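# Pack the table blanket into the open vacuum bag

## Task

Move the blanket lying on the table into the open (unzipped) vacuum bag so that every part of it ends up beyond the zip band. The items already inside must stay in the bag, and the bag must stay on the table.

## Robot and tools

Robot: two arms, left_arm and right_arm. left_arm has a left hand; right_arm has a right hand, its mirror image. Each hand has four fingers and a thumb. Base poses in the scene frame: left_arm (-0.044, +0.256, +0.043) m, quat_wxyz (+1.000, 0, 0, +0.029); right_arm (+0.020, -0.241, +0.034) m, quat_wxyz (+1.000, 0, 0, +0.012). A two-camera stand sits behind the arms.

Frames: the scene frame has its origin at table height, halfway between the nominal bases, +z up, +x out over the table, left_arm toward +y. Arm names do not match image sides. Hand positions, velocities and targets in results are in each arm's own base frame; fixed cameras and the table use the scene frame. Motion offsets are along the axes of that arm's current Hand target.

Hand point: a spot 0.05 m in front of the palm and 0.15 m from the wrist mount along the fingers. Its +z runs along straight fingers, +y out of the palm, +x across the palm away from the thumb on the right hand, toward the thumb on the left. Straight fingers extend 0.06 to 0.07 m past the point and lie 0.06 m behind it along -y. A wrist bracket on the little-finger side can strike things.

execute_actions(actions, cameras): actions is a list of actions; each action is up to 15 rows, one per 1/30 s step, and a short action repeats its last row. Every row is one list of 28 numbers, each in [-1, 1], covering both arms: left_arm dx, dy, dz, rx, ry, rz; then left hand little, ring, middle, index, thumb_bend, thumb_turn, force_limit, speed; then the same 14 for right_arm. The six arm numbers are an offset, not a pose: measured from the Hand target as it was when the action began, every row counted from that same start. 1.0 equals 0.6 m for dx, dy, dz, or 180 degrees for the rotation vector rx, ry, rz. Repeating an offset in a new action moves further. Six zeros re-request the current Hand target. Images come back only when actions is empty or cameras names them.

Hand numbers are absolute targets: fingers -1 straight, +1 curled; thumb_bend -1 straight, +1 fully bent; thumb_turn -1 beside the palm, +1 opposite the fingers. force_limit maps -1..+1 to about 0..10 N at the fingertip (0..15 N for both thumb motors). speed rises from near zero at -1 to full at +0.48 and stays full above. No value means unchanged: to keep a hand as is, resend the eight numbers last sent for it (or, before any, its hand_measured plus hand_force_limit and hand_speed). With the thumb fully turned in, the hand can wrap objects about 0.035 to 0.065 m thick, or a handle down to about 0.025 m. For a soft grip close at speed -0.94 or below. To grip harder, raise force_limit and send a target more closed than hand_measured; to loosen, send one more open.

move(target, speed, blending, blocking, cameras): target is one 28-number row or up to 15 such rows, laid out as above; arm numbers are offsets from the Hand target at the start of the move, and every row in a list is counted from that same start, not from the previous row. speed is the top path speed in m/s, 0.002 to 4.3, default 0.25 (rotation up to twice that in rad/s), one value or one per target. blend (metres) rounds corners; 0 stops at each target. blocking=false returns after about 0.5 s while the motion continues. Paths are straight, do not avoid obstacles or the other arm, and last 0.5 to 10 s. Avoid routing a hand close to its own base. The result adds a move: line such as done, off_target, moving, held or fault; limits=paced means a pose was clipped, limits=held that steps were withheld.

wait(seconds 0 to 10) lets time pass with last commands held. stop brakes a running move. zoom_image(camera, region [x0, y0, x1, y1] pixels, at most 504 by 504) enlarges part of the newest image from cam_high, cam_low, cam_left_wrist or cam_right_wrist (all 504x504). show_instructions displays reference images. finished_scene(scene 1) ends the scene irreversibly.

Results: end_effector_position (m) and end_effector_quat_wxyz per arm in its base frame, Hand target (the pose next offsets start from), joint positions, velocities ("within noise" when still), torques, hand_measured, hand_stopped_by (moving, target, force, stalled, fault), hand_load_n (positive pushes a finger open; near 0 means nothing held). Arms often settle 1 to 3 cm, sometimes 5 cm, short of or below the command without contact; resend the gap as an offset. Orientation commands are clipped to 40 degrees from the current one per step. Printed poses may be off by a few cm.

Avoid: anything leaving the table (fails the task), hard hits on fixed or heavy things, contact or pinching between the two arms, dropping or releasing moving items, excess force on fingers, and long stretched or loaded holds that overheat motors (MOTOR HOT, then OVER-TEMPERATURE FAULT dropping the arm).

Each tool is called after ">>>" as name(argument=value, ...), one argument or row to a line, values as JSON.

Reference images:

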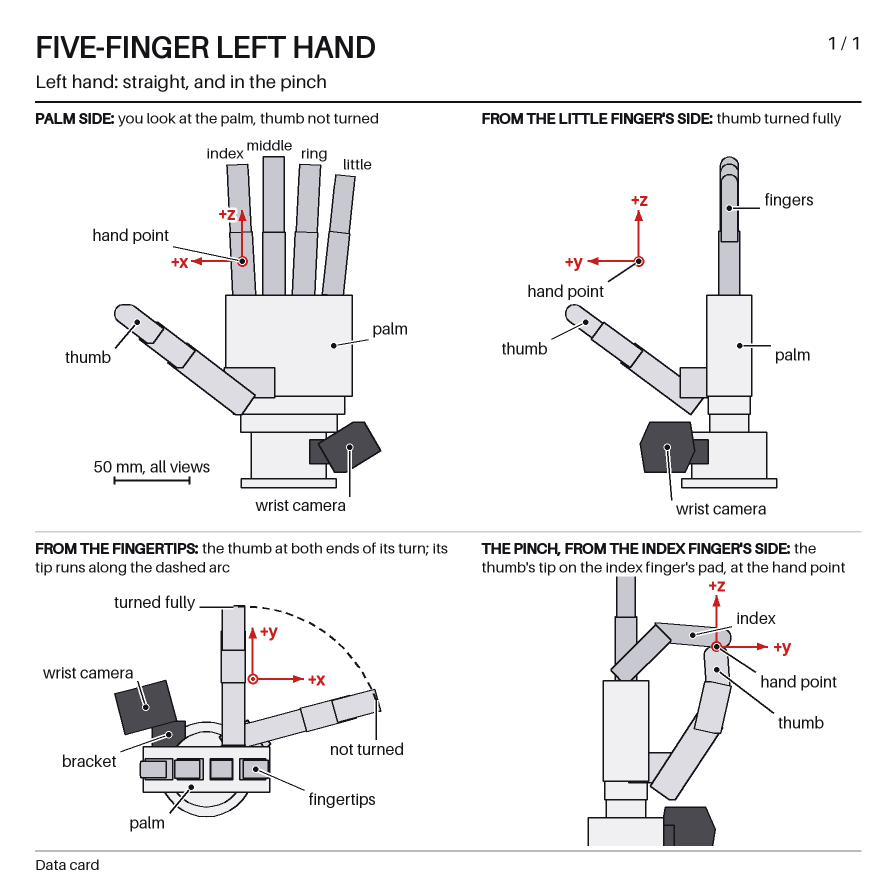

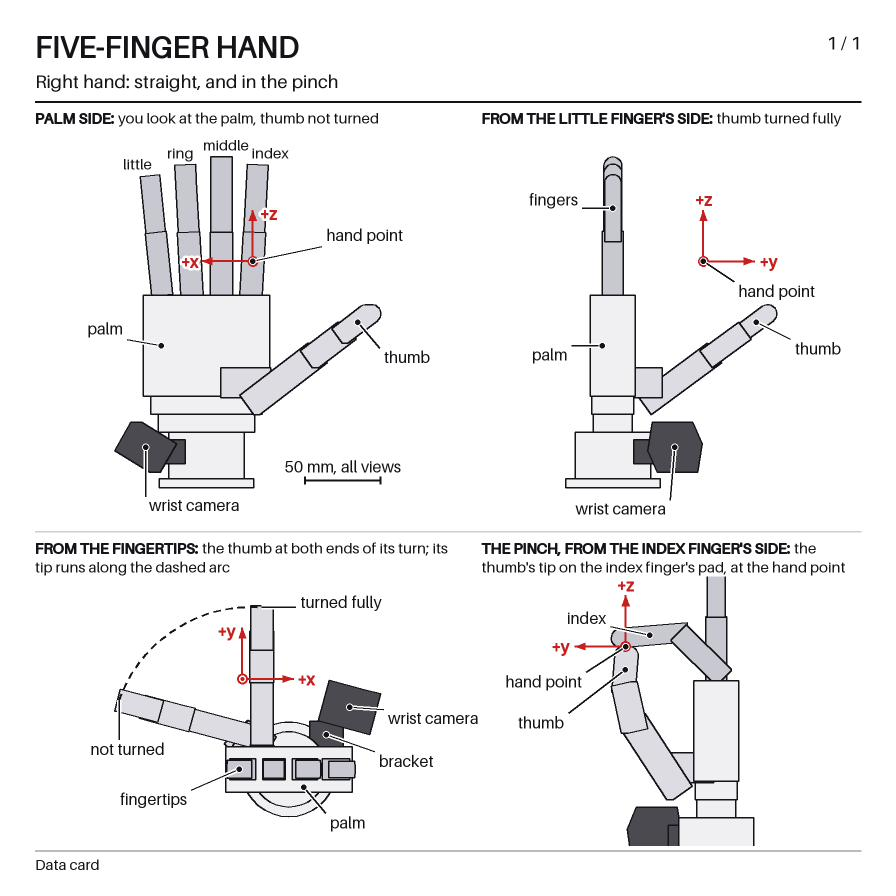

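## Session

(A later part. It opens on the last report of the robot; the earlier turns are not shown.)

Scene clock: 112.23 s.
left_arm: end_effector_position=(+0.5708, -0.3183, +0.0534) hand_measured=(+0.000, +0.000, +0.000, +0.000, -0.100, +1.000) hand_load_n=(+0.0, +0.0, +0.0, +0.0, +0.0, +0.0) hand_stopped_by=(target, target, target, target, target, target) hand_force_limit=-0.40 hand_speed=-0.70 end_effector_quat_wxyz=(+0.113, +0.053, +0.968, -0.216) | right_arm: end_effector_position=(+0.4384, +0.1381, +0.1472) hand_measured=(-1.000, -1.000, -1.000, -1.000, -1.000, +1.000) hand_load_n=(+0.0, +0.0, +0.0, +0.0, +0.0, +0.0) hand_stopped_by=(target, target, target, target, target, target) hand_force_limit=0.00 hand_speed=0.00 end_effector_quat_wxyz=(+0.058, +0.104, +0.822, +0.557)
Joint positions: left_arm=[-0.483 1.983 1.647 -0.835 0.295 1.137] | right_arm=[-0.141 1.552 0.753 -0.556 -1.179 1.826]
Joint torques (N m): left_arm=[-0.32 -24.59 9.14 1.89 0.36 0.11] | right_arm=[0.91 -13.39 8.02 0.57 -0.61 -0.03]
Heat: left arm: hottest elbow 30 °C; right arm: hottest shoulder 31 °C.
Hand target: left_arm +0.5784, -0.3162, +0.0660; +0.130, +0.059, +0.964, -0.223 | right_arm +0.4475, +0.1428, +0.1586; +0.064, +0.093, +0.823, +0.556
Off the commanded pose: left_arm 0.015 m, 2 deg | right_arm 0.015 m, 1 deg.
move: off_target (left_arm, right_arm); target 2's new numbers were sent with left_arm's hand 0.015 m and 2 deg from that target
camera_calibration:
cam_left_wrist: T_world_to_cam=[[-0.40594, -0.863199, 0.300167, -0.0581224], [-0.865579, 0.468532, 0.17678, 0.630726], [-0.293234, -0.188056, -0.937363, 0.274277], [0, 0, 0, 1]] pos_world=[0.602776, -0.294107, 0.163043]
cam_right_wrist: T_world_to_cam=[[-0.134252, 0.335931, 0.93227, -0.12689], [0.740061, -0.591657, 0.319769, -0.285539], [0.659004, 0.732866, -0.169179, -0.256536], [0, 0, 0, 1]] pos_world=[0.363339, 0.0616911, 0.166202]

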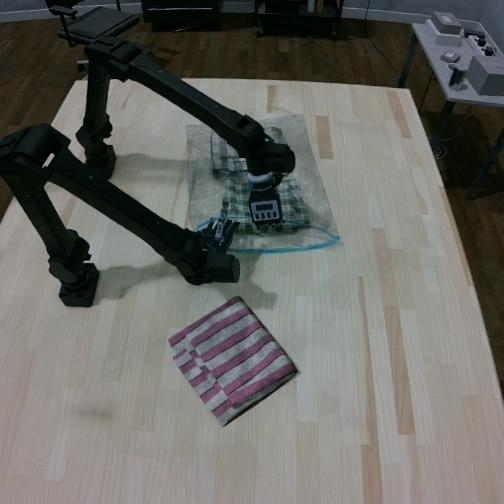

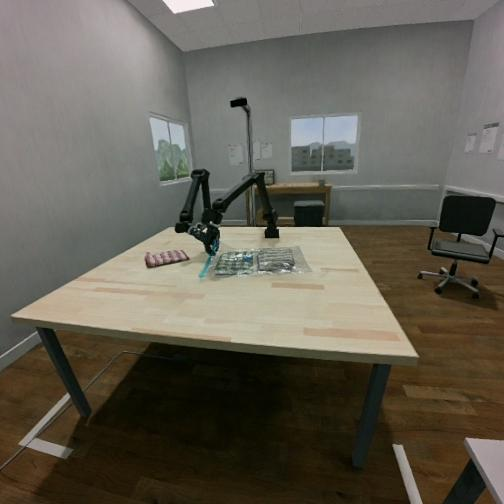

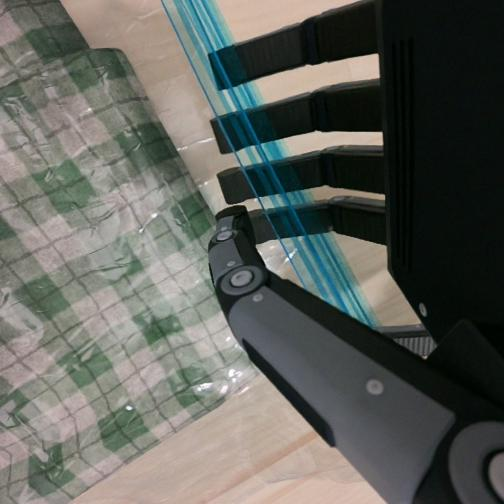

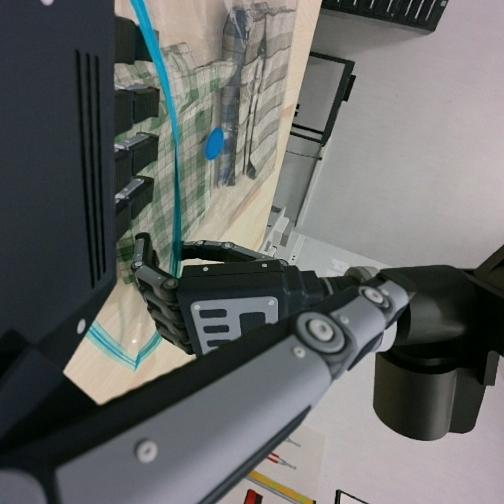

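>>> move(
  target=[0,0,0,0,0,0,0.5,0.5,0.6,0.6,-0.1,1,-0.2,-0.8,0,0,0,0,0,0,-1,-1,-1,-1,-1,1,0,0],
  speed=0.06,
  cameras=["cam_left_wrist","cam_right_wrist"],
)

>>> zoom_image(
  camera="cam_left_wrist",
  region=[150, 100, 400, 350],
)

Scene clock: 114.27 s.
left_arm: end_effector_position=(+0.5707, -0.3184, +0.0534) hand_measured=(+0.500, +0.500, +0.238, +0.254, -0.100, +1.000) hand_load_n=(+0.5, +3.5, +6.5, +11.0, +1.0, +0.0) hand_stopped_by=(target, target, force, force, target, target) hand_force_limit=-0.20 hand_speed=-0.80 end_effector_quat_wxyz=(+0.113, +0.053, +0.968, -0.216) | right_arm: end_effector_position=(+0.4384, +0.1381, +0.1472) hand_measured=(-1.000, -1.000, -1.000, -1.000, -1.000, +1.000) hand_load_n=(+0.0, +0.0, +0.0, +0.5, +0.0, +0.0) hand_stopped_by=(target, target, target, target, target, target) hand_force_limit=0.00 hand_speed=0.00 end_effector_quat_wxyz=(+0.058, +0.104, +0.822, +0.557)
Joint positions: left_arm=[-0.483 1.983 1.647 -0.835 0.296 1.137] | right_arm=[-0.141 1.552 0.753 -0.556 -1.179 1.826]
Joint torques (N m): left_arm=[-0.26 -24.53 9.16 1.85 0.33 0.15] | right_arm=[1.08 -13.39 7.98 0.54 -0.62 -0.02]
Heat: left arm: hottest elbow 30 °C; right arm: hottest shoulder 31 °C.
Hand target: left_arm +0.5784, -0.3162, +0.0660; +0.130, +0.058, +0.964, -0.223 | right_arm +0.4476, +0.1428, +0.1586; +0.064, +0.093, +0.823, +0.556
Off the commanded pose: left_arm 0.015 m, 2 deg | right_arm 0.015 m, 1 deg.
move: off_target (left_arm, right_arm)
camera_calibration:
cam_left_wrist: T_world_to_cam=[[-0.406017, -0.863029, 0.300551, -0.0580886], [-0.865477, 0.468726, 0.176761, 0.630725], [-0.293426, -0.188352, -0.937243, 0.274286], [0, 0, 0, 1]] pos_world=[0.602776, -0.294107, 0.163043]
cam_right_wrist: T_world_to_cam=[[-0.134192, 0.3363, 0.932145, -0.126912], [0.740008, -0.591611, 0.319974, -0.285557], [0.659075, 0.732733, -0.169475, -0.256504], [0, 0, 0, 1]] pos_world=[0.363339, 0.0616904, 0.1662]
Images, in order (width x height): cam_left_wrist 504x504, cam_right_wrist 504x504.

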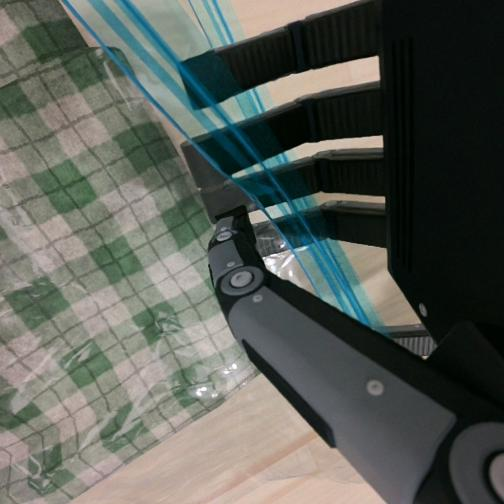

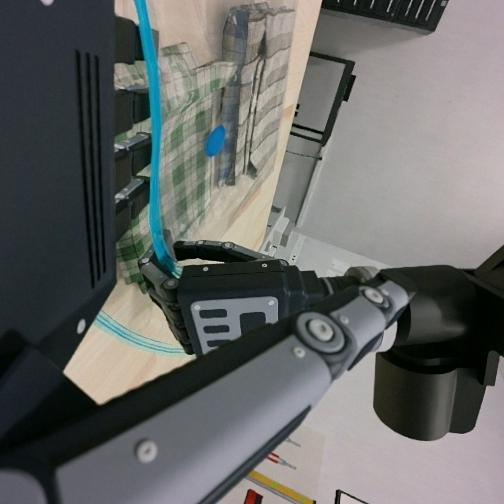

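Scaled by 2.016.

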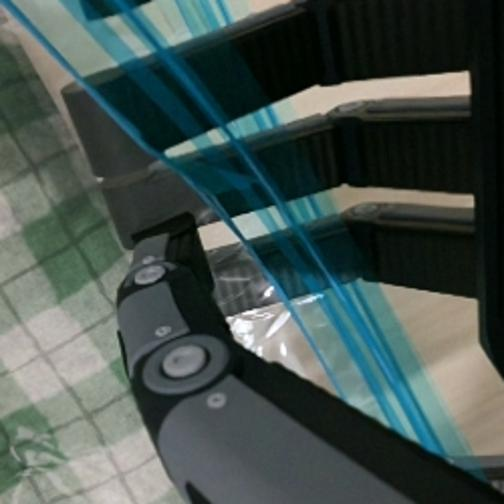

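>>> move(
  target=[0,0,0,0,0,0,0.5,0.5,0.6,0.6,-0.1,1,-0.2,-0.8,0,0.02,-0.22,0,0,0,-1,-1,-1,-1,-1,1,0,0],
  speed=0.12,
  cameras=["all"],
)

Scene clock: 117.07 s.
left_arm: end_effector_position=(+0.5707, -0.3184, +0.0534) hand_measured=(+0.500, +0.500, +0.238, +0.254, -0.100, +1.000) hand_load_n=(+0.0, +3.0, +6.5, +11.0, +1.0, +0.0) hand_stopped_by=(target, target, force, force, target, target) hand_force_limit=-0.20 hand_speed=-0.80 end_effector_quat_wxyz=(+0.113, +0.053, +0.968, -0.216) | right_arm: end_effector_position=(+0.4107, +0.0351, +0.2152) hand_measured=(-1.000, -1.000, -1.000, -1.000, -1.000, +1.000) hand_load_n=(+0.0, +0.0, +0.0, +0.0, +0.0, +0.0) hand_stopped_by=(target, target, target, target, target, target) hand_force_limit=0.00 hand_speed=0.00 end_effector_quat_wxyz=(+0.057, +0.097, +0.822, +0.559)
Joint positions: left_arm=[-0.483 1.983 1.647 -0.835 0.296 1.137] | right_arm=[-0.433 1.565 0.974 -1.469 -1.139 1.055]
Joint velocities: left_arm=[-0.005 -0.005 -0.007 0.002 -0.183 -0.022] | right_arm=[within noise]
Joint torques (N m): left_arm=[-0.38 -24.64 9.16 1.95 0.39 0.12] | right_arm=[-0.44 -11.81 8.55 -0.42 -0.49 -0.14]
Heat: left arm: hottest elbow 30 °C; right arm: hottest shoulder 31 °C.
Hand target: left_arm +0.5784, -0.3162, +0.0660; +0.130, +0.058, +0.964, -0.223 | right_arm +0.4210, +0.0278, +0.2191; +0.064, +0.093, +0.823, +0.556
Off the commanded pose: left_arm 0.015 m, 2 deg | right_arm 0.013 m, 1 deg.
move: off_target (left_arm, right_arm)
camera_calibration:
cam_left_wrist: T_world_to_cam=[[-0.406017, -0.863029, 0.300551, -0.0580886], [-0.865477, 0.468726, 0.176761, 0.630725], [-0.293426, -0.188352, -0.937243, 0.274286], [0, 0, 0, 1]] pos_world=[0.602776, -0.294107, 0.163043]
cam_right_wrist: T_world_to_cam=[[-0.144824, 0.331905, 0.932129, -0.154832], [0.744948, -0.583444, 0.323489, -0.350716], [0.651213, 0.741237, -0.162755, -0.149669], [0, 0, 0, 1]] pos_world=[0.336308, -0.0422934, 0.233417]

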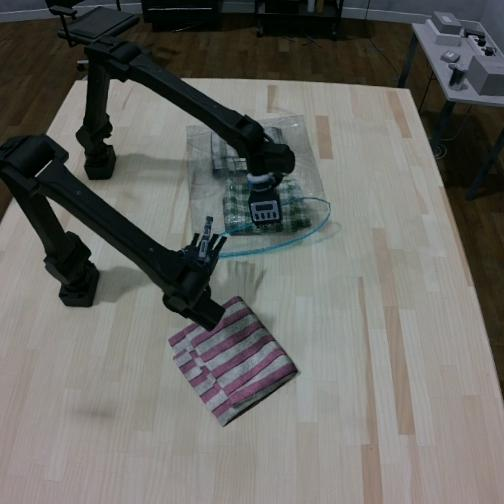

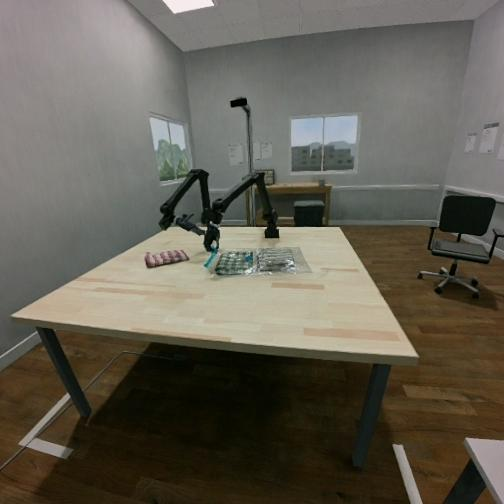

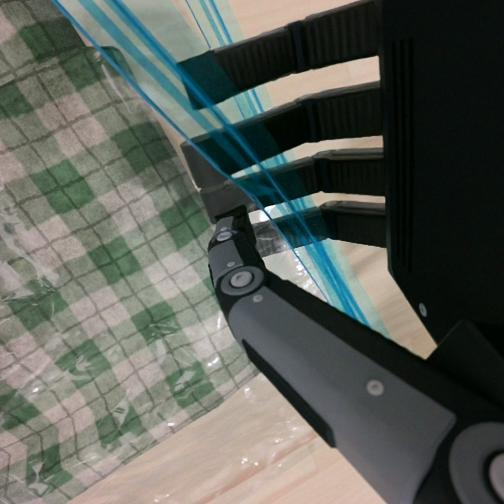

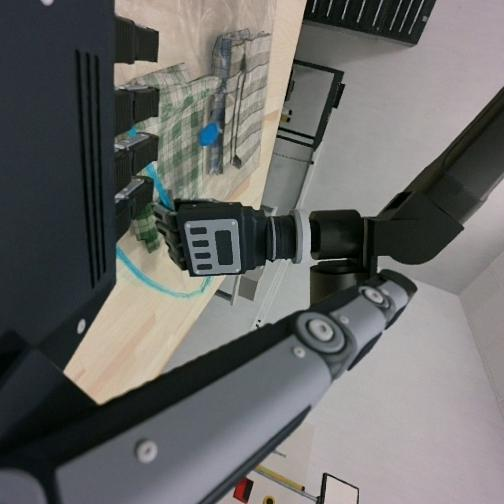

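>>> zoom_image(
  camera="cam_high",
  region=[170, 110, 370, 310],
)

>>> zoom_image(
  camera="cam_low",
  region=[140, 190, 320, 310],
)

Scaled by 2.520.

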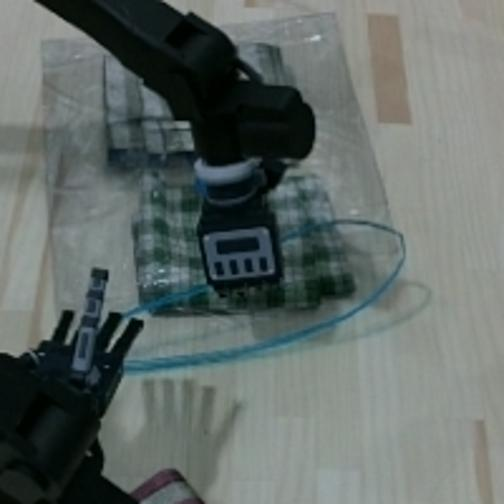

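Scaled by 2.800.

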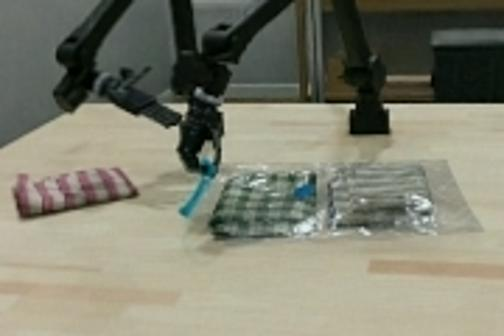

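>>> move(
  target=[-0.0323,-0.0485,-0.101,0,0,0,0.5,0.5,0.6,0.6,-0.1,1,-0.2,-0.8,0,0.0,-0.05,0,0,0,-1,-1,-1,-1,-1,1,0,0],
  speed=0.08,
  cameras=["all"],
)

>>> zoom_image(
  camera="cam_high",
  region=[170, 110, 370, 310],
)

>>> zoom_image(
  camera="cam_low",
  region=[140, 190, 320, 310],
)

Scene clock: 119.77 s.
left_arm: end_effector_position=(+0.5611, -0.3133, +0.1048) hand_measured=(+0.500, +0.500, +0.238, +0.254, -0.100, +1.000) hand_load_n=(+0.0, +3.0, +6.5, +11.0, +1.5, +0.0) hand_stopped_by=(target, target, force, force, target, target) hand_force_limit=-0.20 hand_speed=-0.80 end_effector_quat_wxyz=(+0.104, +0.052, +0.970, -0.212) | right_arm: end_effector_position=(+0.4053, +0.0107, +0.2273) hand_measured=(-1.000, -1.000, -1.000, -1.000, -1.000, +1.000) hand_load_n=(+0.0, +0.0, +0.0, +0.0, +0.0, +0.0) hand_stopped_by=(target, target, target, target, target, target) hand_force_limit=0.00 hand_speed=0.00 end_effector_quat_wxyz=(+0.057, +0.094, +0.822, +0.558)
Joint positions: left_arm=[-0.483 1.929 1.707 -0.968 0.296 1.137] | right_arm=[-0.498 1.589 1.026 -1.618 -1.102 0.918]
Joint torques (N m): left_arm=[-0.5 -23.41 14.48 0.66 0.32 0.13] | right_arm=[-0.73 -11.93 8.46 -0.61 -0.46 -0.14]
Heat: left arm: hottest elbow 30 °C; right arm: hottest shoulder 31 °C.
Hand target: left_arm +0.5784, -0.3162, +0.1360; +0.130, +0.058, +0.964, -0.223 | right_arm +0.4147, +0.0007, +0.2301; +0.064, +0.093, +0.823, +0.556
Off the commanded pose: left_arm 0.036 m, 3 deg | right_arm 0.014 m, 1 deg.
move: off_target (left_arm, right_arm)
camera_calibration:
cam_left_wrist: T_world_to_cam=[[-0.40075, -0.865786, 0.299691, -0.0768427], [-0.862193, 0.46702, 0.196252, 0.606561], [-0.309874, -0.179743, -0.933633, 0.3321], [0, 0, 0, 1]] pos_world=[0.595087, -0.290113, 0.21405]
cam_right_wrist: T_world_to_cam=[[-0.149695, 0.33254, 0.931133, -0.156643], [0.747127, -0.578785, 0.326817, -0.366498], [0.647606, 0.744597, -0.161808, -0.124957], [0, 0, 0, 1]] pos_world=[0.331294, -0.066991, 0.245414]

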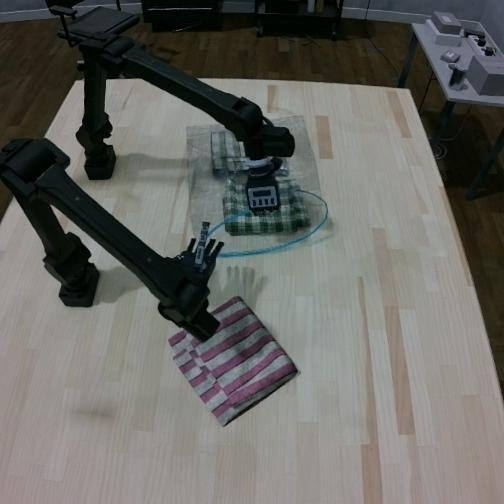

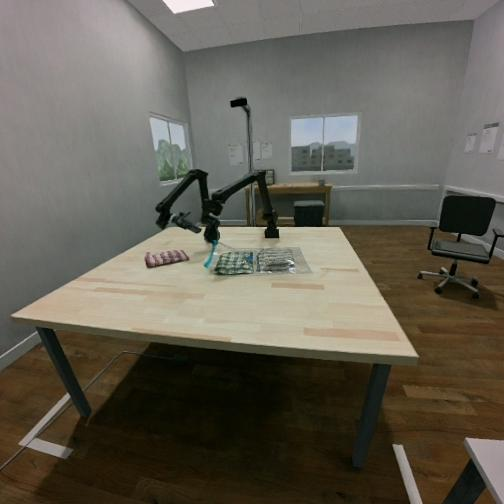

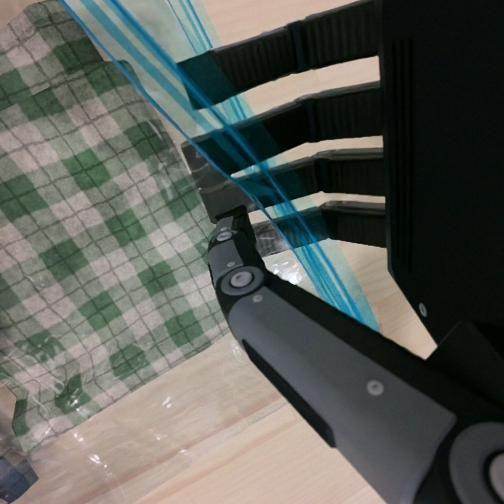

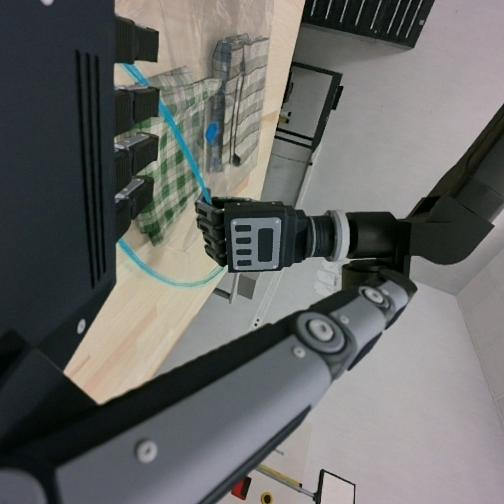

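Scaled by 2.520.

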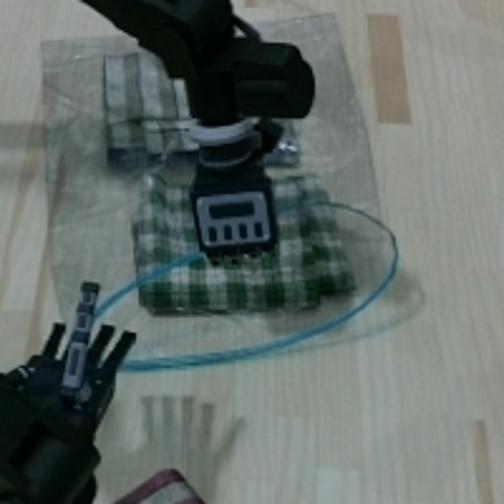

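Scaled by 2.800.

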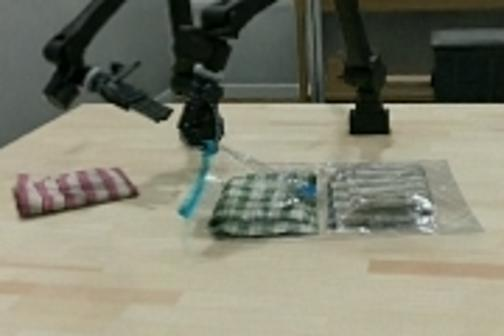

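>>> move(
  target=[0,0,0,0,0,0,0.5,0.5,0.6,0.6,-0.1,1,-0.2,-0.8,-0.0378,-0.117,-0.1823,0.3297,0.2246,-0.333,-1,-1,-1,-1,-1,1,0,0],
  speed=0.3,
  cameras=["cam_high","cam_right_wrist"],
)

Scene clock: 138.43 s.
left_arm: end_effector_position=(+0.5611, -0.3133, +0.1048) hand_measured=(+0.500, +0.500, +0.238, +0.254, -0.100, +1.000) hand_load_n=(+0.0, +3.0, +6.5, +11.0, +1.5, +0.0) hand_stopped_by=(target, target, force, force, target, target) hand_force_limit=-0.20 hand_speed=-0.80 end_effector_quat_wxyz=(+0.104, +0.052, +0.970, -0.212) | right_arm: end_effector_position=(+0.4010, -0.1303, +0.2003) hand_measured=(-1.000, -1.000, -1.000, -1.000, -1.000, +1.000) hand_load_n=(+0.0, +0.0, +0.0, +0.0, +0.0, +0.0) hand_stopped_by=(target, target, target, target, target, target) hand_force_limit=0.00 hand_speed=0.00 end_effector_quat_wxyz=(-0.007, -0.457, +0.889, +0.011)
Joint positions: left_arm=[-0.483 1.929 1.707 -0.968 0.296 1.137] | right_arm=[-0.416 1.596 1.489 -1.49 -0.003 0.206]
Joint torques (N m): left_arm=[-0.21 -23.94 14.37 0.53 0.35 0.18] | right_arm=[0.73 -16.79 8.68 0.81 0.11 -0.14]
Heat: left arm: hottest elbow 32 °C; right arm: hottest shoulder 31 °C.
Hand target: left_arm +0.5784, -0.3162, +0.1360; +0.130, +0.058, +0.964, -0.223 | right_arm +0.4082, -0.1289, +0.2058; +0.001, -0.466, +0.885, +0.000
Off the commanded pose: left_arm 0.036 m, 3 deg | right_arm 0.009 m, 2 deg.
move: off_target (left_arm)
camera_calibration:
cam_right_wrist: T_world_to_cam=[[-0.920535, 0.378229, 0.0977632, 0.396753], [0.373997, 0.780924, 0.500283, -0.144026], [0.112876, 0.497091, -0.860325, 0.300518], [0, 0, 0, 1]] pos_world=[0.385169, -0.186975, 0.291809]
Images, in order (width x height): cam_high 504x504, cam_right_wrist 504x504.

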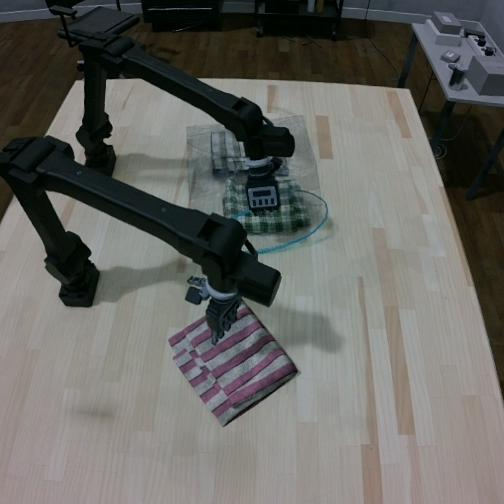

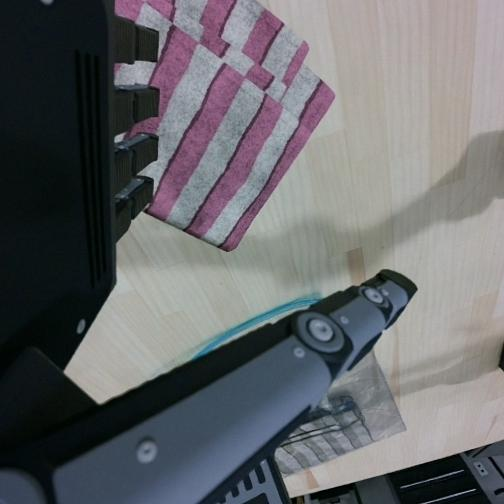

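>>> move(
  target=[0,0,0,0,0,0,0.5,0.5,0.6,0.6,-0.1,1,-0.2,-0.8,-0.1463,-0.1308,0.208,0.1931,-0.1359,-0.3737,-0.3,-0.3,-0.3,-0.3,-1,1,0,0],
  speed=0.2,
  cameras=["all"],
)

>>> zoom_image(
  camera="cam_high",
  region=[160, 260, 330, 430],
)

Scene clock: 143.27 s.
left_arm: end_effector_position=(+0.5611, -0.3133, +0.1048) hand_measured=(+0.500, +0.500, +0.238, +0.254, -0.100, +1.000) hand_load_n=(+0.0, +3.5, +6.5, +11.5, +1.0, +0.0) hand_stopped_by=(target, target, force, force, target, target) hand_force_limit=-0.20 hand_speed=-0.80 end_effector_quat_wxyz=(+0.104, +0.052, +0.970, -0.212) | right_arm: end_effector_position=(+0.5213, -0.1073, +0.0938) hand_measured=(-0.300, -0.300, -0.300, -0.300, -1.000, +1.000) hand_load_n=(+0.0, +0.0, +0.0, +0.0, +0.0, +0.0) hand_stopped_by=(target, target, target, target, target, target) hand_force_limit=0.00 hand_speed=0.00 end_effector_quat_wxyz=(-0.305, +0.832, -0.434, +0.164)
Joint positions: left_arm=[-0.483 1.929 1.707 -0.968 0.296 1.137] | right_arm=[-0.358 1.657 1.24 -0.695 -0.559 -0.833]
Joint torques (N m): left_arm=[-0.26 -23.88 14.46 0.62 0.32 0.14] | right_arm=[0.97 -16.09 7.34 1.72 -0.38 -0.13]
Heat: left arm: hottest elbow 32 °C; right arm: hottest shoulder 31 °C.
Hand target: left_arm +0.5784, -0.3162, +0.1360; +0.130, +0.058, +0.964, -0.223 | right_arm +0.5228, -0.1006, +0.0814; -0.305, +0.837, -0.427, +0.156
Off the commanded pose: left_arm 0.036 m, 3 deg | right_arm 0.014 m, 1 deg.
move: off_target (left_arm, right_arm)
camera_calibration:
cam_left_wrist: T_world_to_cam=[[-0.40075, -0.865786, 0.299691, -0.0768427], [-0.862193, 0.46702, 0.196252, 0.606561], [-0.309874, -0.179743, -0.933633, 0.3321], [0, 0, 0, 1]] pos_world=[0.595087, -0.290113, 0.21405]
cam_right_wrist: T_world_to_cam=[[-0.512953, -0.638507, -0.57375, 0.250563], [-0.854008, 0.447238, 0.265797, 0.472529], [0.08689, 0.626328, -0.774702, 0.203242], [0, 0, 0, 1]] pos_world=[0.514411, -0.178643, 0.175615]

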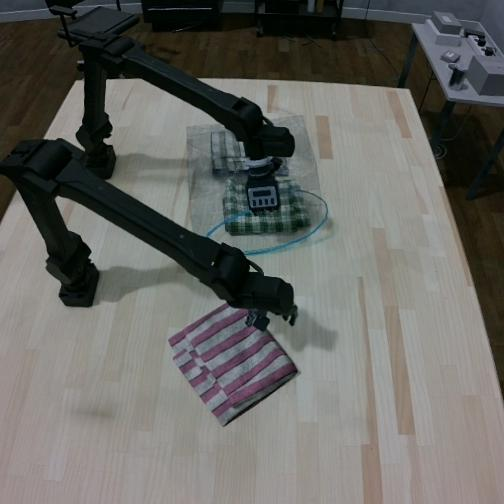

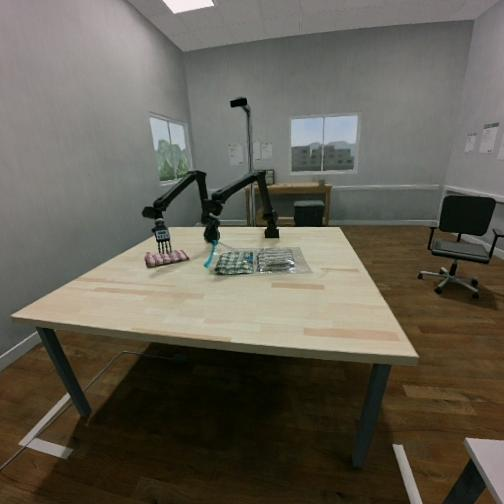

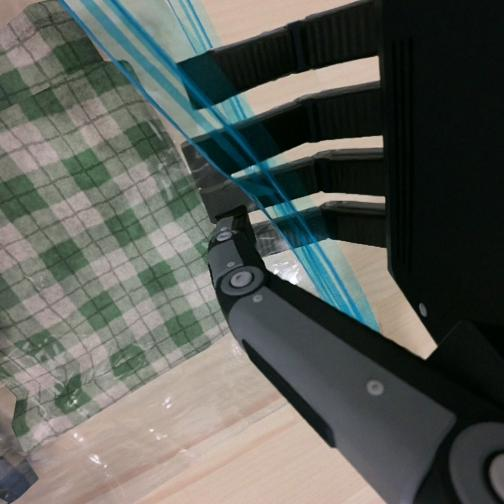

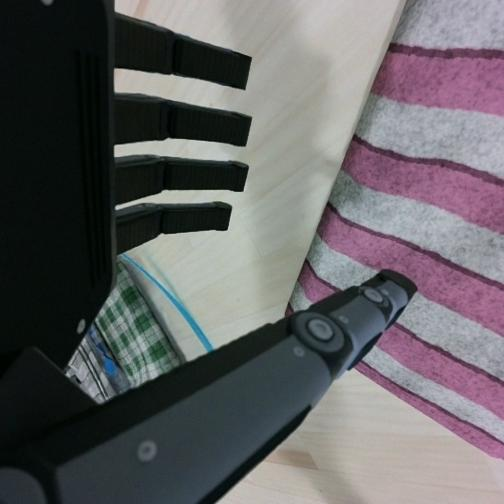

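Scaled by 2.965.

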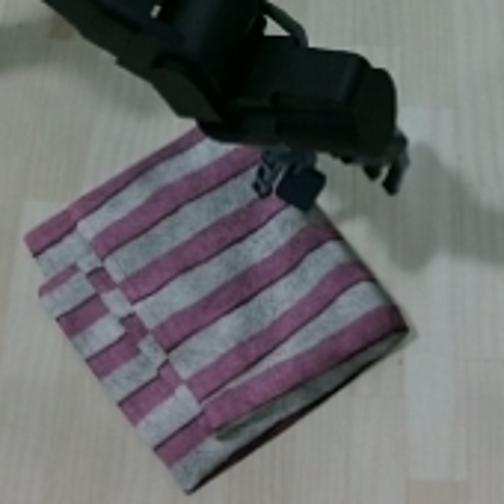

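>>> move(
  target=[0,0,0,0,0,0,0.5,0.5,0.6,0.6,-0.1,1,-0.2,-0.8,0,0.0932,0.0851,0,0,0,-0.3,-0.3,-0.3,-0.3,-1,1,0,0],
  speed=0.1,
  cameras=["cam_high","cam_right_wrist"],
)

>>> zoom_image(
  camera="cam_high",
  region=[160, 260, 330, 430],
)

Scene clock: 147.03 s.
left_arm: end_effector_position=(+0.5611, -0.3133, +0.1048) hand_measured=(+0.500, +0.500, +0.238, +0.254, -0.100, +1.000) hand_load_n=(+0.0, +3.0, +6.5, +11.0, +1.5, +0.0) hand_stopped_by=(target, target, force, force, target, target) hand_force_limit=-0.20 hand_speed=-0.80 end_effector_quat_wxyz=(+0.104, +0.052, +0.970, -0.212) | right_arm: end_effector_position=(+0.5159, -0.1050, +0.0160) hand_measured=(-0.300, -0.300, -0.300, -0.300, -1.000, +1.000) hand_load_n=(+0.0, +0.0, +0.0, +0.0, +0.0, +0.0) hand_stopped_by=(target, target, target, target, target, target) hand_force_limit=0.00 hand_speed=0.00 end_effector_quat_wxyz=(-0.306, +0.835, -0.428, +0.159)
Joint positions: left_arm=[-0.483 1.929 1.707 -0.968 0.296 1.137] | right_arm=[-0.358 1.752 1.136 -0.51 -0.566 -0.851]
Joint torques (N m): left_arm=[-0.91 -23.53 14.5 0.61 0.32 0.12] | right_arm=[-0.15 -16.67 6.68 1.61 -0.37 -0.16]
Heat: left arm: hottest elbow 33 °C; right arm: hottest shoulder 31 °C.
Hand target: left_arm +0.5784, -0.3162, +0.1360; +0.130, +0.058, +0.964, -0.223 | right_arm +0.5148, -0.1065, +0.0062; -0.305, +0.837, -0.427, +0.156
Off the commanded pose: left_arm 0.036 m, 3 deg | right_arm 0.010 m, 0 deg.
move: off_target (left_arm)
camera_calibration:
cam_right_wrist: T_world_to_cam=[[-0.504632, -0.646342, -0.572353, 0.199485], [-0.860214, 0.432741, 0.269752, 0.48924], [0.0733285, 0.628472, -0.774368, 0.149291], [0, 0, 0, 1]] pos_world=[0.510571, -0.176604, 0.097808]
Images, in order (width x height): cam_high 504x504, cam_right_wrist 504x504.

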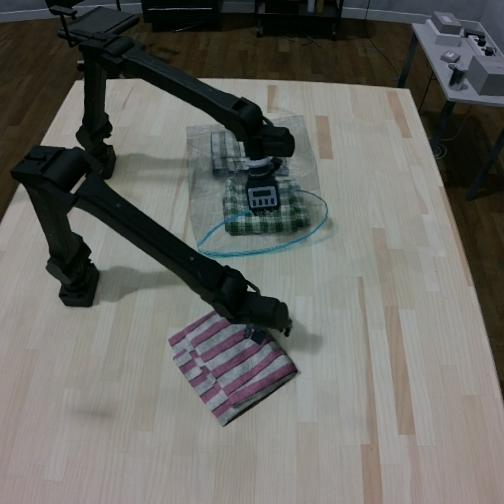

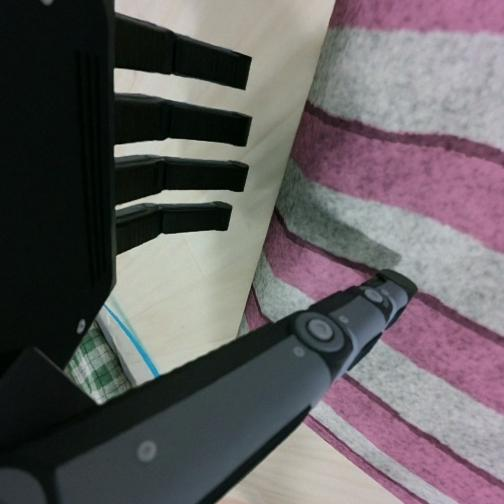

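Scaled by 2.965.

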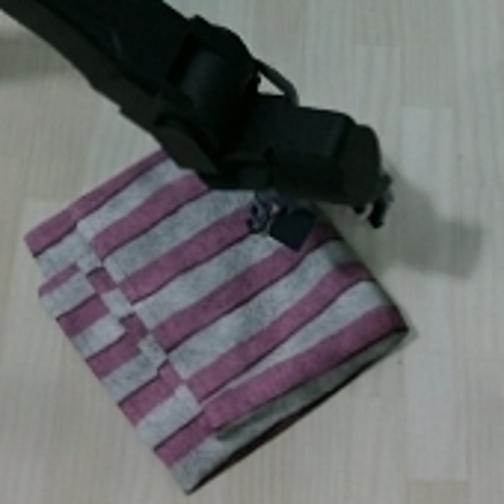

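>>> move(
  target=[0,0,0,0,0,0,0.5,0.5,0.6,0.6,-0.1,1,-0.2,-0.8,0,0.0295,0.0145,0,0,0,-0.3,-0.3,-0.3,-0.3,-1,1,0,0],
  speed=0.06,
  cameras=["cam_right_wrist"],
)

Scene clock: 149.23 s.
left_arm: end_effector_position=(+0.5611, -0.3133, +0.1048) hand_measured=(+0.500, +0.500, +0.238, +0.254, -0.100, +1.000) hand_load_n=(+0.5, +3.5, +6.5, +11.5, +1.0, +0.5) hand_stopped_by=(target, target, force, force, target, target) hand_force_limit=-0.20 hand_speed=-0.80 end_effector_quat_wxyz=(+0.104, +0.052, +0.970, -0.212) | right_arm: end_effector_position=(+0.5143, -0.1045, +0.0064) hand_measured=(-0.300, -0.300, -0.300, -0.300, -1.000, +1.000) hand_load_n=(+0.0, +0.0, -1.0, +0.0, +0.0, +0.0) hand_stopped_by=(target, target, target, target, target, target) hand_force_limit=0.00 hand_speed=0.00 end_effector_quat_wxyz=(-0.310, +0.836, -0.422, +0.164)
Joint positions: left_arm=[-0.483 1.929 1.707 -0.968 0.296 1.137] | right_arm=[-0.361 1.76 1.114 -0.472 -0.575 -0.861]
Joint torques (N m): left_arm=[-0.32 -24.12 14.39 0.59 0.34 0.12] | right_arm=[-1.14 -15.68 6.09 1.78 -0.22 -0.2]
Heat: left arm: hottest elbow 33 °C; right arm: hottest shoulder 31 °C.
Hand target: left_arm +0.5784, -0.3162, +0.1360; +0.130, +0.058, +0.964, -0.223 | right_arm +0.5083, -0.1110, -0.0120; -0.305, +0.837, -0.427, +0.156
Off the commanded pose: left_arm 0.036 m, 3 deg | right_arm 0.020 m, 1 deg.
move: off_target (left_arm, right_arm)
camera_calibration:
cam_right_wrist: T_world_to_cam=[[-0.490148, -0.65137, -0.5792, 0.185641], [-0.868158, 0.424149, 0.257679, 0.493514], [0.077823, 0.629138, -0.773388, 0.139365], [0, 0, 0, 1]] pos_world=[0.508594, -0.176082, 0.0881382]
Images, in order (width x height): cam_right_wrist 504x504.

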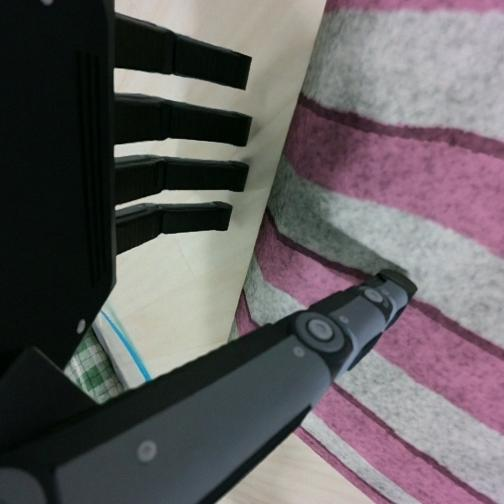

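>>> move(
  target=[
    [0,0,0,0,0,0,0.5,0.5,0.6,0.6,-0.1,1,-0.2,-0.8,-0.003,-0.0117,-0.0302,0,0,0,0,0,0,0,-0.9,1,0,-0.4],
    [0,0,0,0,0,0,0.5,0.5,0.6,0.6,-0.1,1,-0.2,-0.8,-0.003,-0.0117,-0.0302,0,0,0,0.25,0.25,0.25,0.25,-0.7,1,0,-0.4],
  ],
  speed=0.05,
  cameras=["cam_right_wrist","cam_high"],
)

>>> zoom_image(
  camera="cam_high",
  region=[160, 260, 330, 430],
)

Scene clock: 151.40 s.
left_arm: end_effector_position=(+0.5611, -0.3133, +0.1048) hand_measured=(+0.500, +0.500, +0.238, +0.254, -0.100, +1.000) hand_load_n=(+0.5, +3.0, +6.5, +11.0, +1.0, +0.5) hand_stopped_by=(target, target, force, force, target, target) hand_force_limit=-0.20 hand_speed=-0.80 end_effector_quat_wxyz=(+0.104, +0.052, +0.970, -0.212) | right_arm: end_effector_position=(+0.5081, -0.1073, +0.0088) hand_measured=(+0.250, +0.250, +0.248, +0.250, -0.796, +1.000) hand_load_n=(+0.0, +0.5, +4.5, +1.5, +8.0, +0.5) hand_stopped_by=(target, target, target, target, force, target) hand_force_limit=0.00 hand_speed=-0.40 end_effector_quat_wxyz=(-0.308, +0.838, -0.422, +0.159)
Joint positions: left_arm=[-0.483 1.929 1.707 -0.968 0.296 1.137] | right_arm=[-0.369 1.751 1.112 -0.496 -0.577 -0.875]
Joint torques (N m): left_arm=[-0.44 -23.47 14.48 0.79 0.3 0.11] | right_arm=[-0.97 -17.96 6.48 0.88 -0.3 -0.17]
Heat: left arm: hottest elbow 33 °C; right arm: hottest shoulder 31 °C.
Hand target: left_arm +0.5784, -0.3162, +0.1360; +0.130, +0.058, +0.964, -0.223 | right_arm +0.5022, -0.1133, +0.0065; -0.305, +0.837, -0.427, +0.156
Off the commanded pose: left_arm 0.036 m, 3 deg | right_arm 0.009 m, 1 deg.
move: off_target (left_arm)
camera_calibration:
cam_right_wrist: T_world_to_cam=[[-0.494528, -0.65217, -0.574558, 0.184161], [-0.866445, 0.422137, 0.266598, 0.487469], [0.0686753, 0.629663, -0.773827, 0.148178], [0, 0, 0, 1]] pos_world=[0.503261, -0.178976, 0.0905171]
Images, in order (width x height): cam_high 504x504, cam_right_wrist 504x504.

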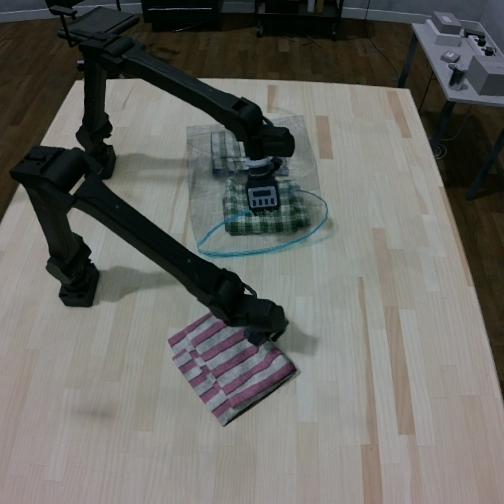

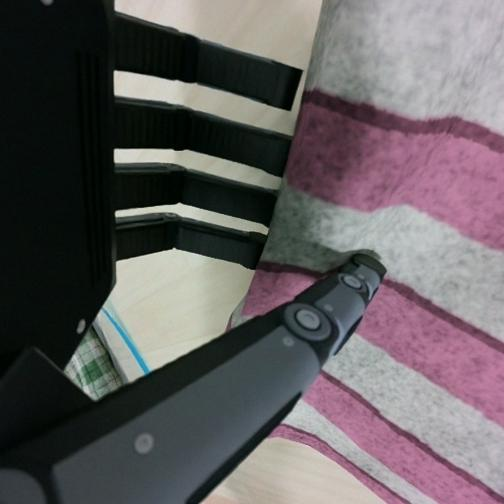

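Scaled by 2.965.

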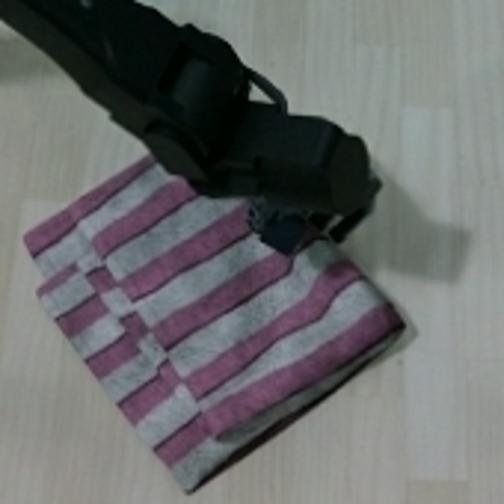

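>>> move(
  target=[
    [0,0,0,0,0,0,0.5,0.5,0.6,0.6,-0.1,1,-0.2,-0.8,0,0.012,0.012,0,0,0,0.45,0.45,0.45,0.45,-0.4,1,0.2,-0.6],
    [0,0,0,0,0,0,0.5,0.5,0.6,0.6,-0.1,1,-0.2,-0.8,0,0.012,0.012,0,0,0,0.8,0.8,0.8,0.8,0.0,1,0.2,-0.6],
  ],
  speed=0.05,
  cameras=["cam_right_wrist","cam_high"],
)

>>> zoom_image(
  camera="cam_high",
  region=[160, 260, 330, 430],
)

Scene clock: 154.20 s.
left_arm: end_effector_position=(+0.5611, -0.3133, +0.1048) hand_measured=(+0.500, +0.500, +0.238, +0.254, -0.100, +1.000) hand_load_n=(+0.0, +3.0, +7.0, +11.5, +1.5, +0.0) hand_stopped_by=(target, target, force, force, target, target) hand_force_limit=-0.20 hand_speed=-0.80 end_effector_quat_wxyz=(+0.104, +0.052, +0.970, -0.212) | right_arm: end_effector_position=(+0.5078, -0.1098, +0.0089) hand_measured=(+0.800, +0.800, +0.456, +0.800, -0.790, +1.000) hand_load_n=(+0.0, +0.0, +10.0, +0.0, +12.5, +2.0) hand_stopped_by=(target, target, force, target, force, target) hand_force_limit=0.20 hand_speed=-0.60 end_effector_quat_wxyz=(-0.308, +0.836, -0.424, +0.161)
Joint positions: left_arm=[-0.483 1.929 1.707 -0.968 0.296 1.137] | right_arm=[-0.374 1.75 1.11 -0.492 -0.578 -0.875]
Joint torques (N m): left_arm=[-0.21 -23.06 14.6 0.44 0.37 0.13] | right_arm=[-0.67 -16.62 5.83 1.66 -0.28 -0.17]
Heat: left arm: hottest elbow 33 °C; right arm: hottest shoulder 31 °C.
Hand target: left_arm +0.5784, -0.3162, +0.1360; +0.130, +0.058, +0.964, -0.223 | right_arm +0.5014, -0.1137, -0.0037; -0.305, +0.837, -0.427, +0.156
Off the commanded pose: left_arm 0.036 m, 3 deg | right_arm 0.015 m, 1 deg.
move: off_target (left_arm, right_arm); target 2's new numbers were sent with right_arm's hand 0.015 m and 1 deg from that target
camera_calibration:
cam_right_wrist: T_world_to_cam=[[-0.496004, -0.650008, -0.575734, 0.183502], [-0.865183, 0.426272, 0.264104, 0.488121], [0.07375, 0.629112, -0.773808, 0.14718], [0, 0, 0, 1]] pos_world=[0.502477, -0.181387, 0.0906226]
Images, in order (width x height): cam_high 504x504, cam_right_wrist 504x504.

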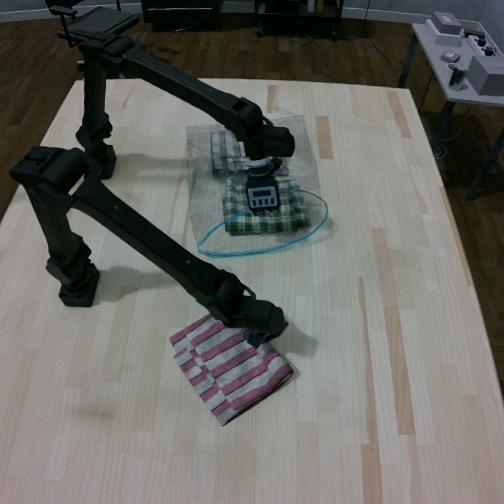

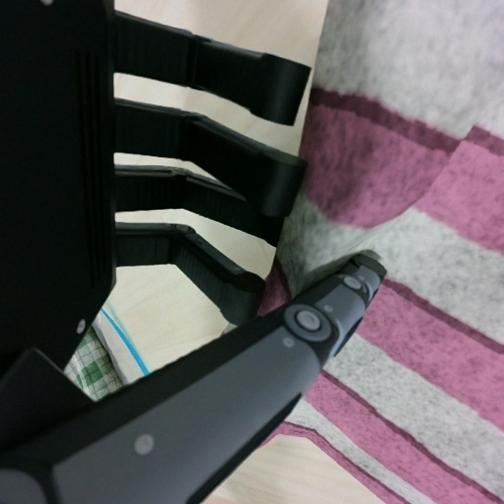

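Scaled by 2.965.

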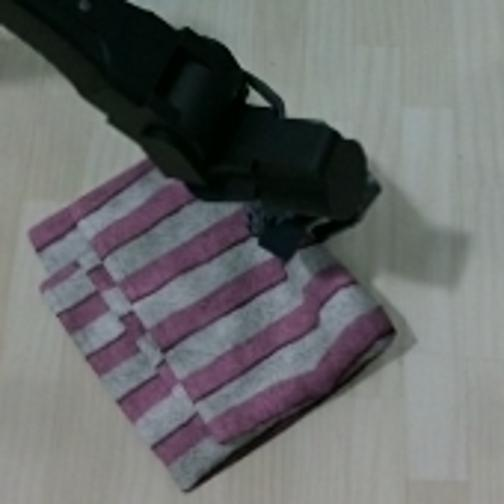

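>>> move(
  target=[0,0,0,0,0,0,0.5,0.5,0.6,0.6,-0.1,1,-0.2,-0.8,0,-0.075,-0.089,0,0,0,0.8,0.8,0.8,0.8,0.0,1,0.2,-0.6],
  speed=0.05,
  cameras=["cam_right_wrist","cam_high"],
)

>>> zoom_image(
  camera="cam_high",
  region=[160, 260, 330, 430],
)

Scene clock: 157.17 s.
left_arm: end_effector_position=(+0.5611, -0.3133, +0.1048) hand_measured=(+0.500, +0.500, +0.238, +0.254, -0.100, +1.000) hand_load_n=(+0.0, +3.0, +6.5, +11.0, +1.0, +0.0) hand_stopped_by=(target, target, force, force, target, target) hand_force_limit=-0.20 hand_speed=-0.80 end_effector_quat_wxyz=(+0.104, +0.052, +0.970, -0.212) | right_arm: end_effector_position=(+0.4830, -0.1008, +0.0431) hand_measured=(+0.800, +0.800, +0.456, +0.800, -0.790, +1.000) hand_load_n=(+0.0, +0.0, +8.5, +0.5, +9.0, +1.5) hand_stopped_by=(target, target, force, target, force, target) hand_force_limit=0.20 hand_speed=-0.60 end_effector_quat_wxyz=(-0.304, +0.839, -0.433, +0.129)
Joint positions: left_arm=[-0.483 1.929 1.707 -0.968 0.296 1.137] | right_arm=[-0.375 1.674 1.123 -0.651 -0.577 -0.881]
Joint torques (N m): left_arm=[-0.21 -24 14.52 0.62 0.3 0.15] | right_arm=[-0.67 -18.08 10.5 0.85 -0.32 -0.12]
Heat: left arm: hottest elbow 33 °C; right arm: hottest shoulder 31 °C.
Hand target: left_arm +0.5784, -0.3162, +0.1360; +0.130, +0.058, +0.964, -0.223 | right_arm +0.5015, -0.1138, +0.0664; -0.305, +0.837, -0.427, +0.156
Off the commanded pose: left_arm 0.036 m, 3 deg | right_arm 0.032 m, 3 deg.
move: off_target (left_arm, right_arm)
camera_calibration:
cam_right_wrist: T_world_to_cam=[[-0.528694, -0.640051, -0.55751, 0.212775], [-0.848508, 0.41611, 0.326935, 0.442], [0.0227303, 0.6459, -0.763083, 0.195667], [0, 0, 0, 1]] pos_world=[0.483086, -0.174115, 0.12343]
Images, in order (width x height): cam_high 504x504, cam_right_wrist 504x504.

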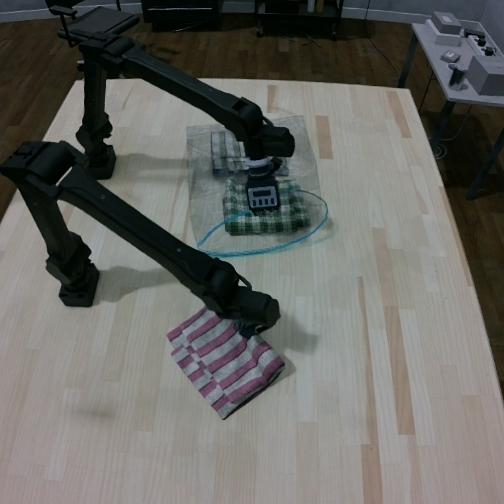

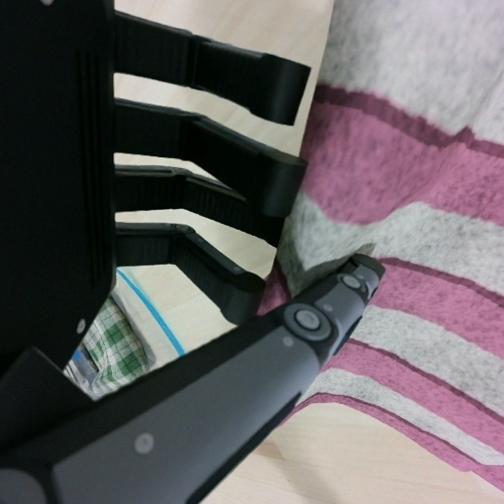

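Scaled by 2.965.

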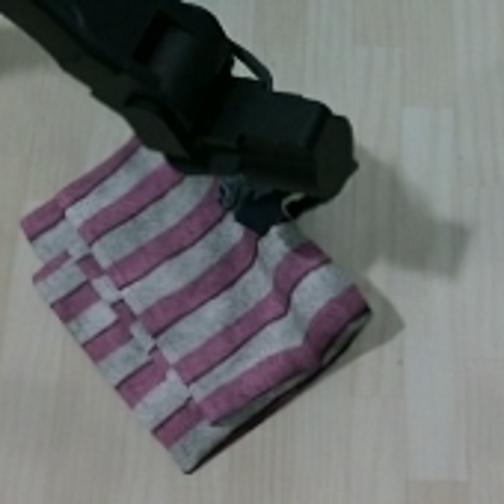

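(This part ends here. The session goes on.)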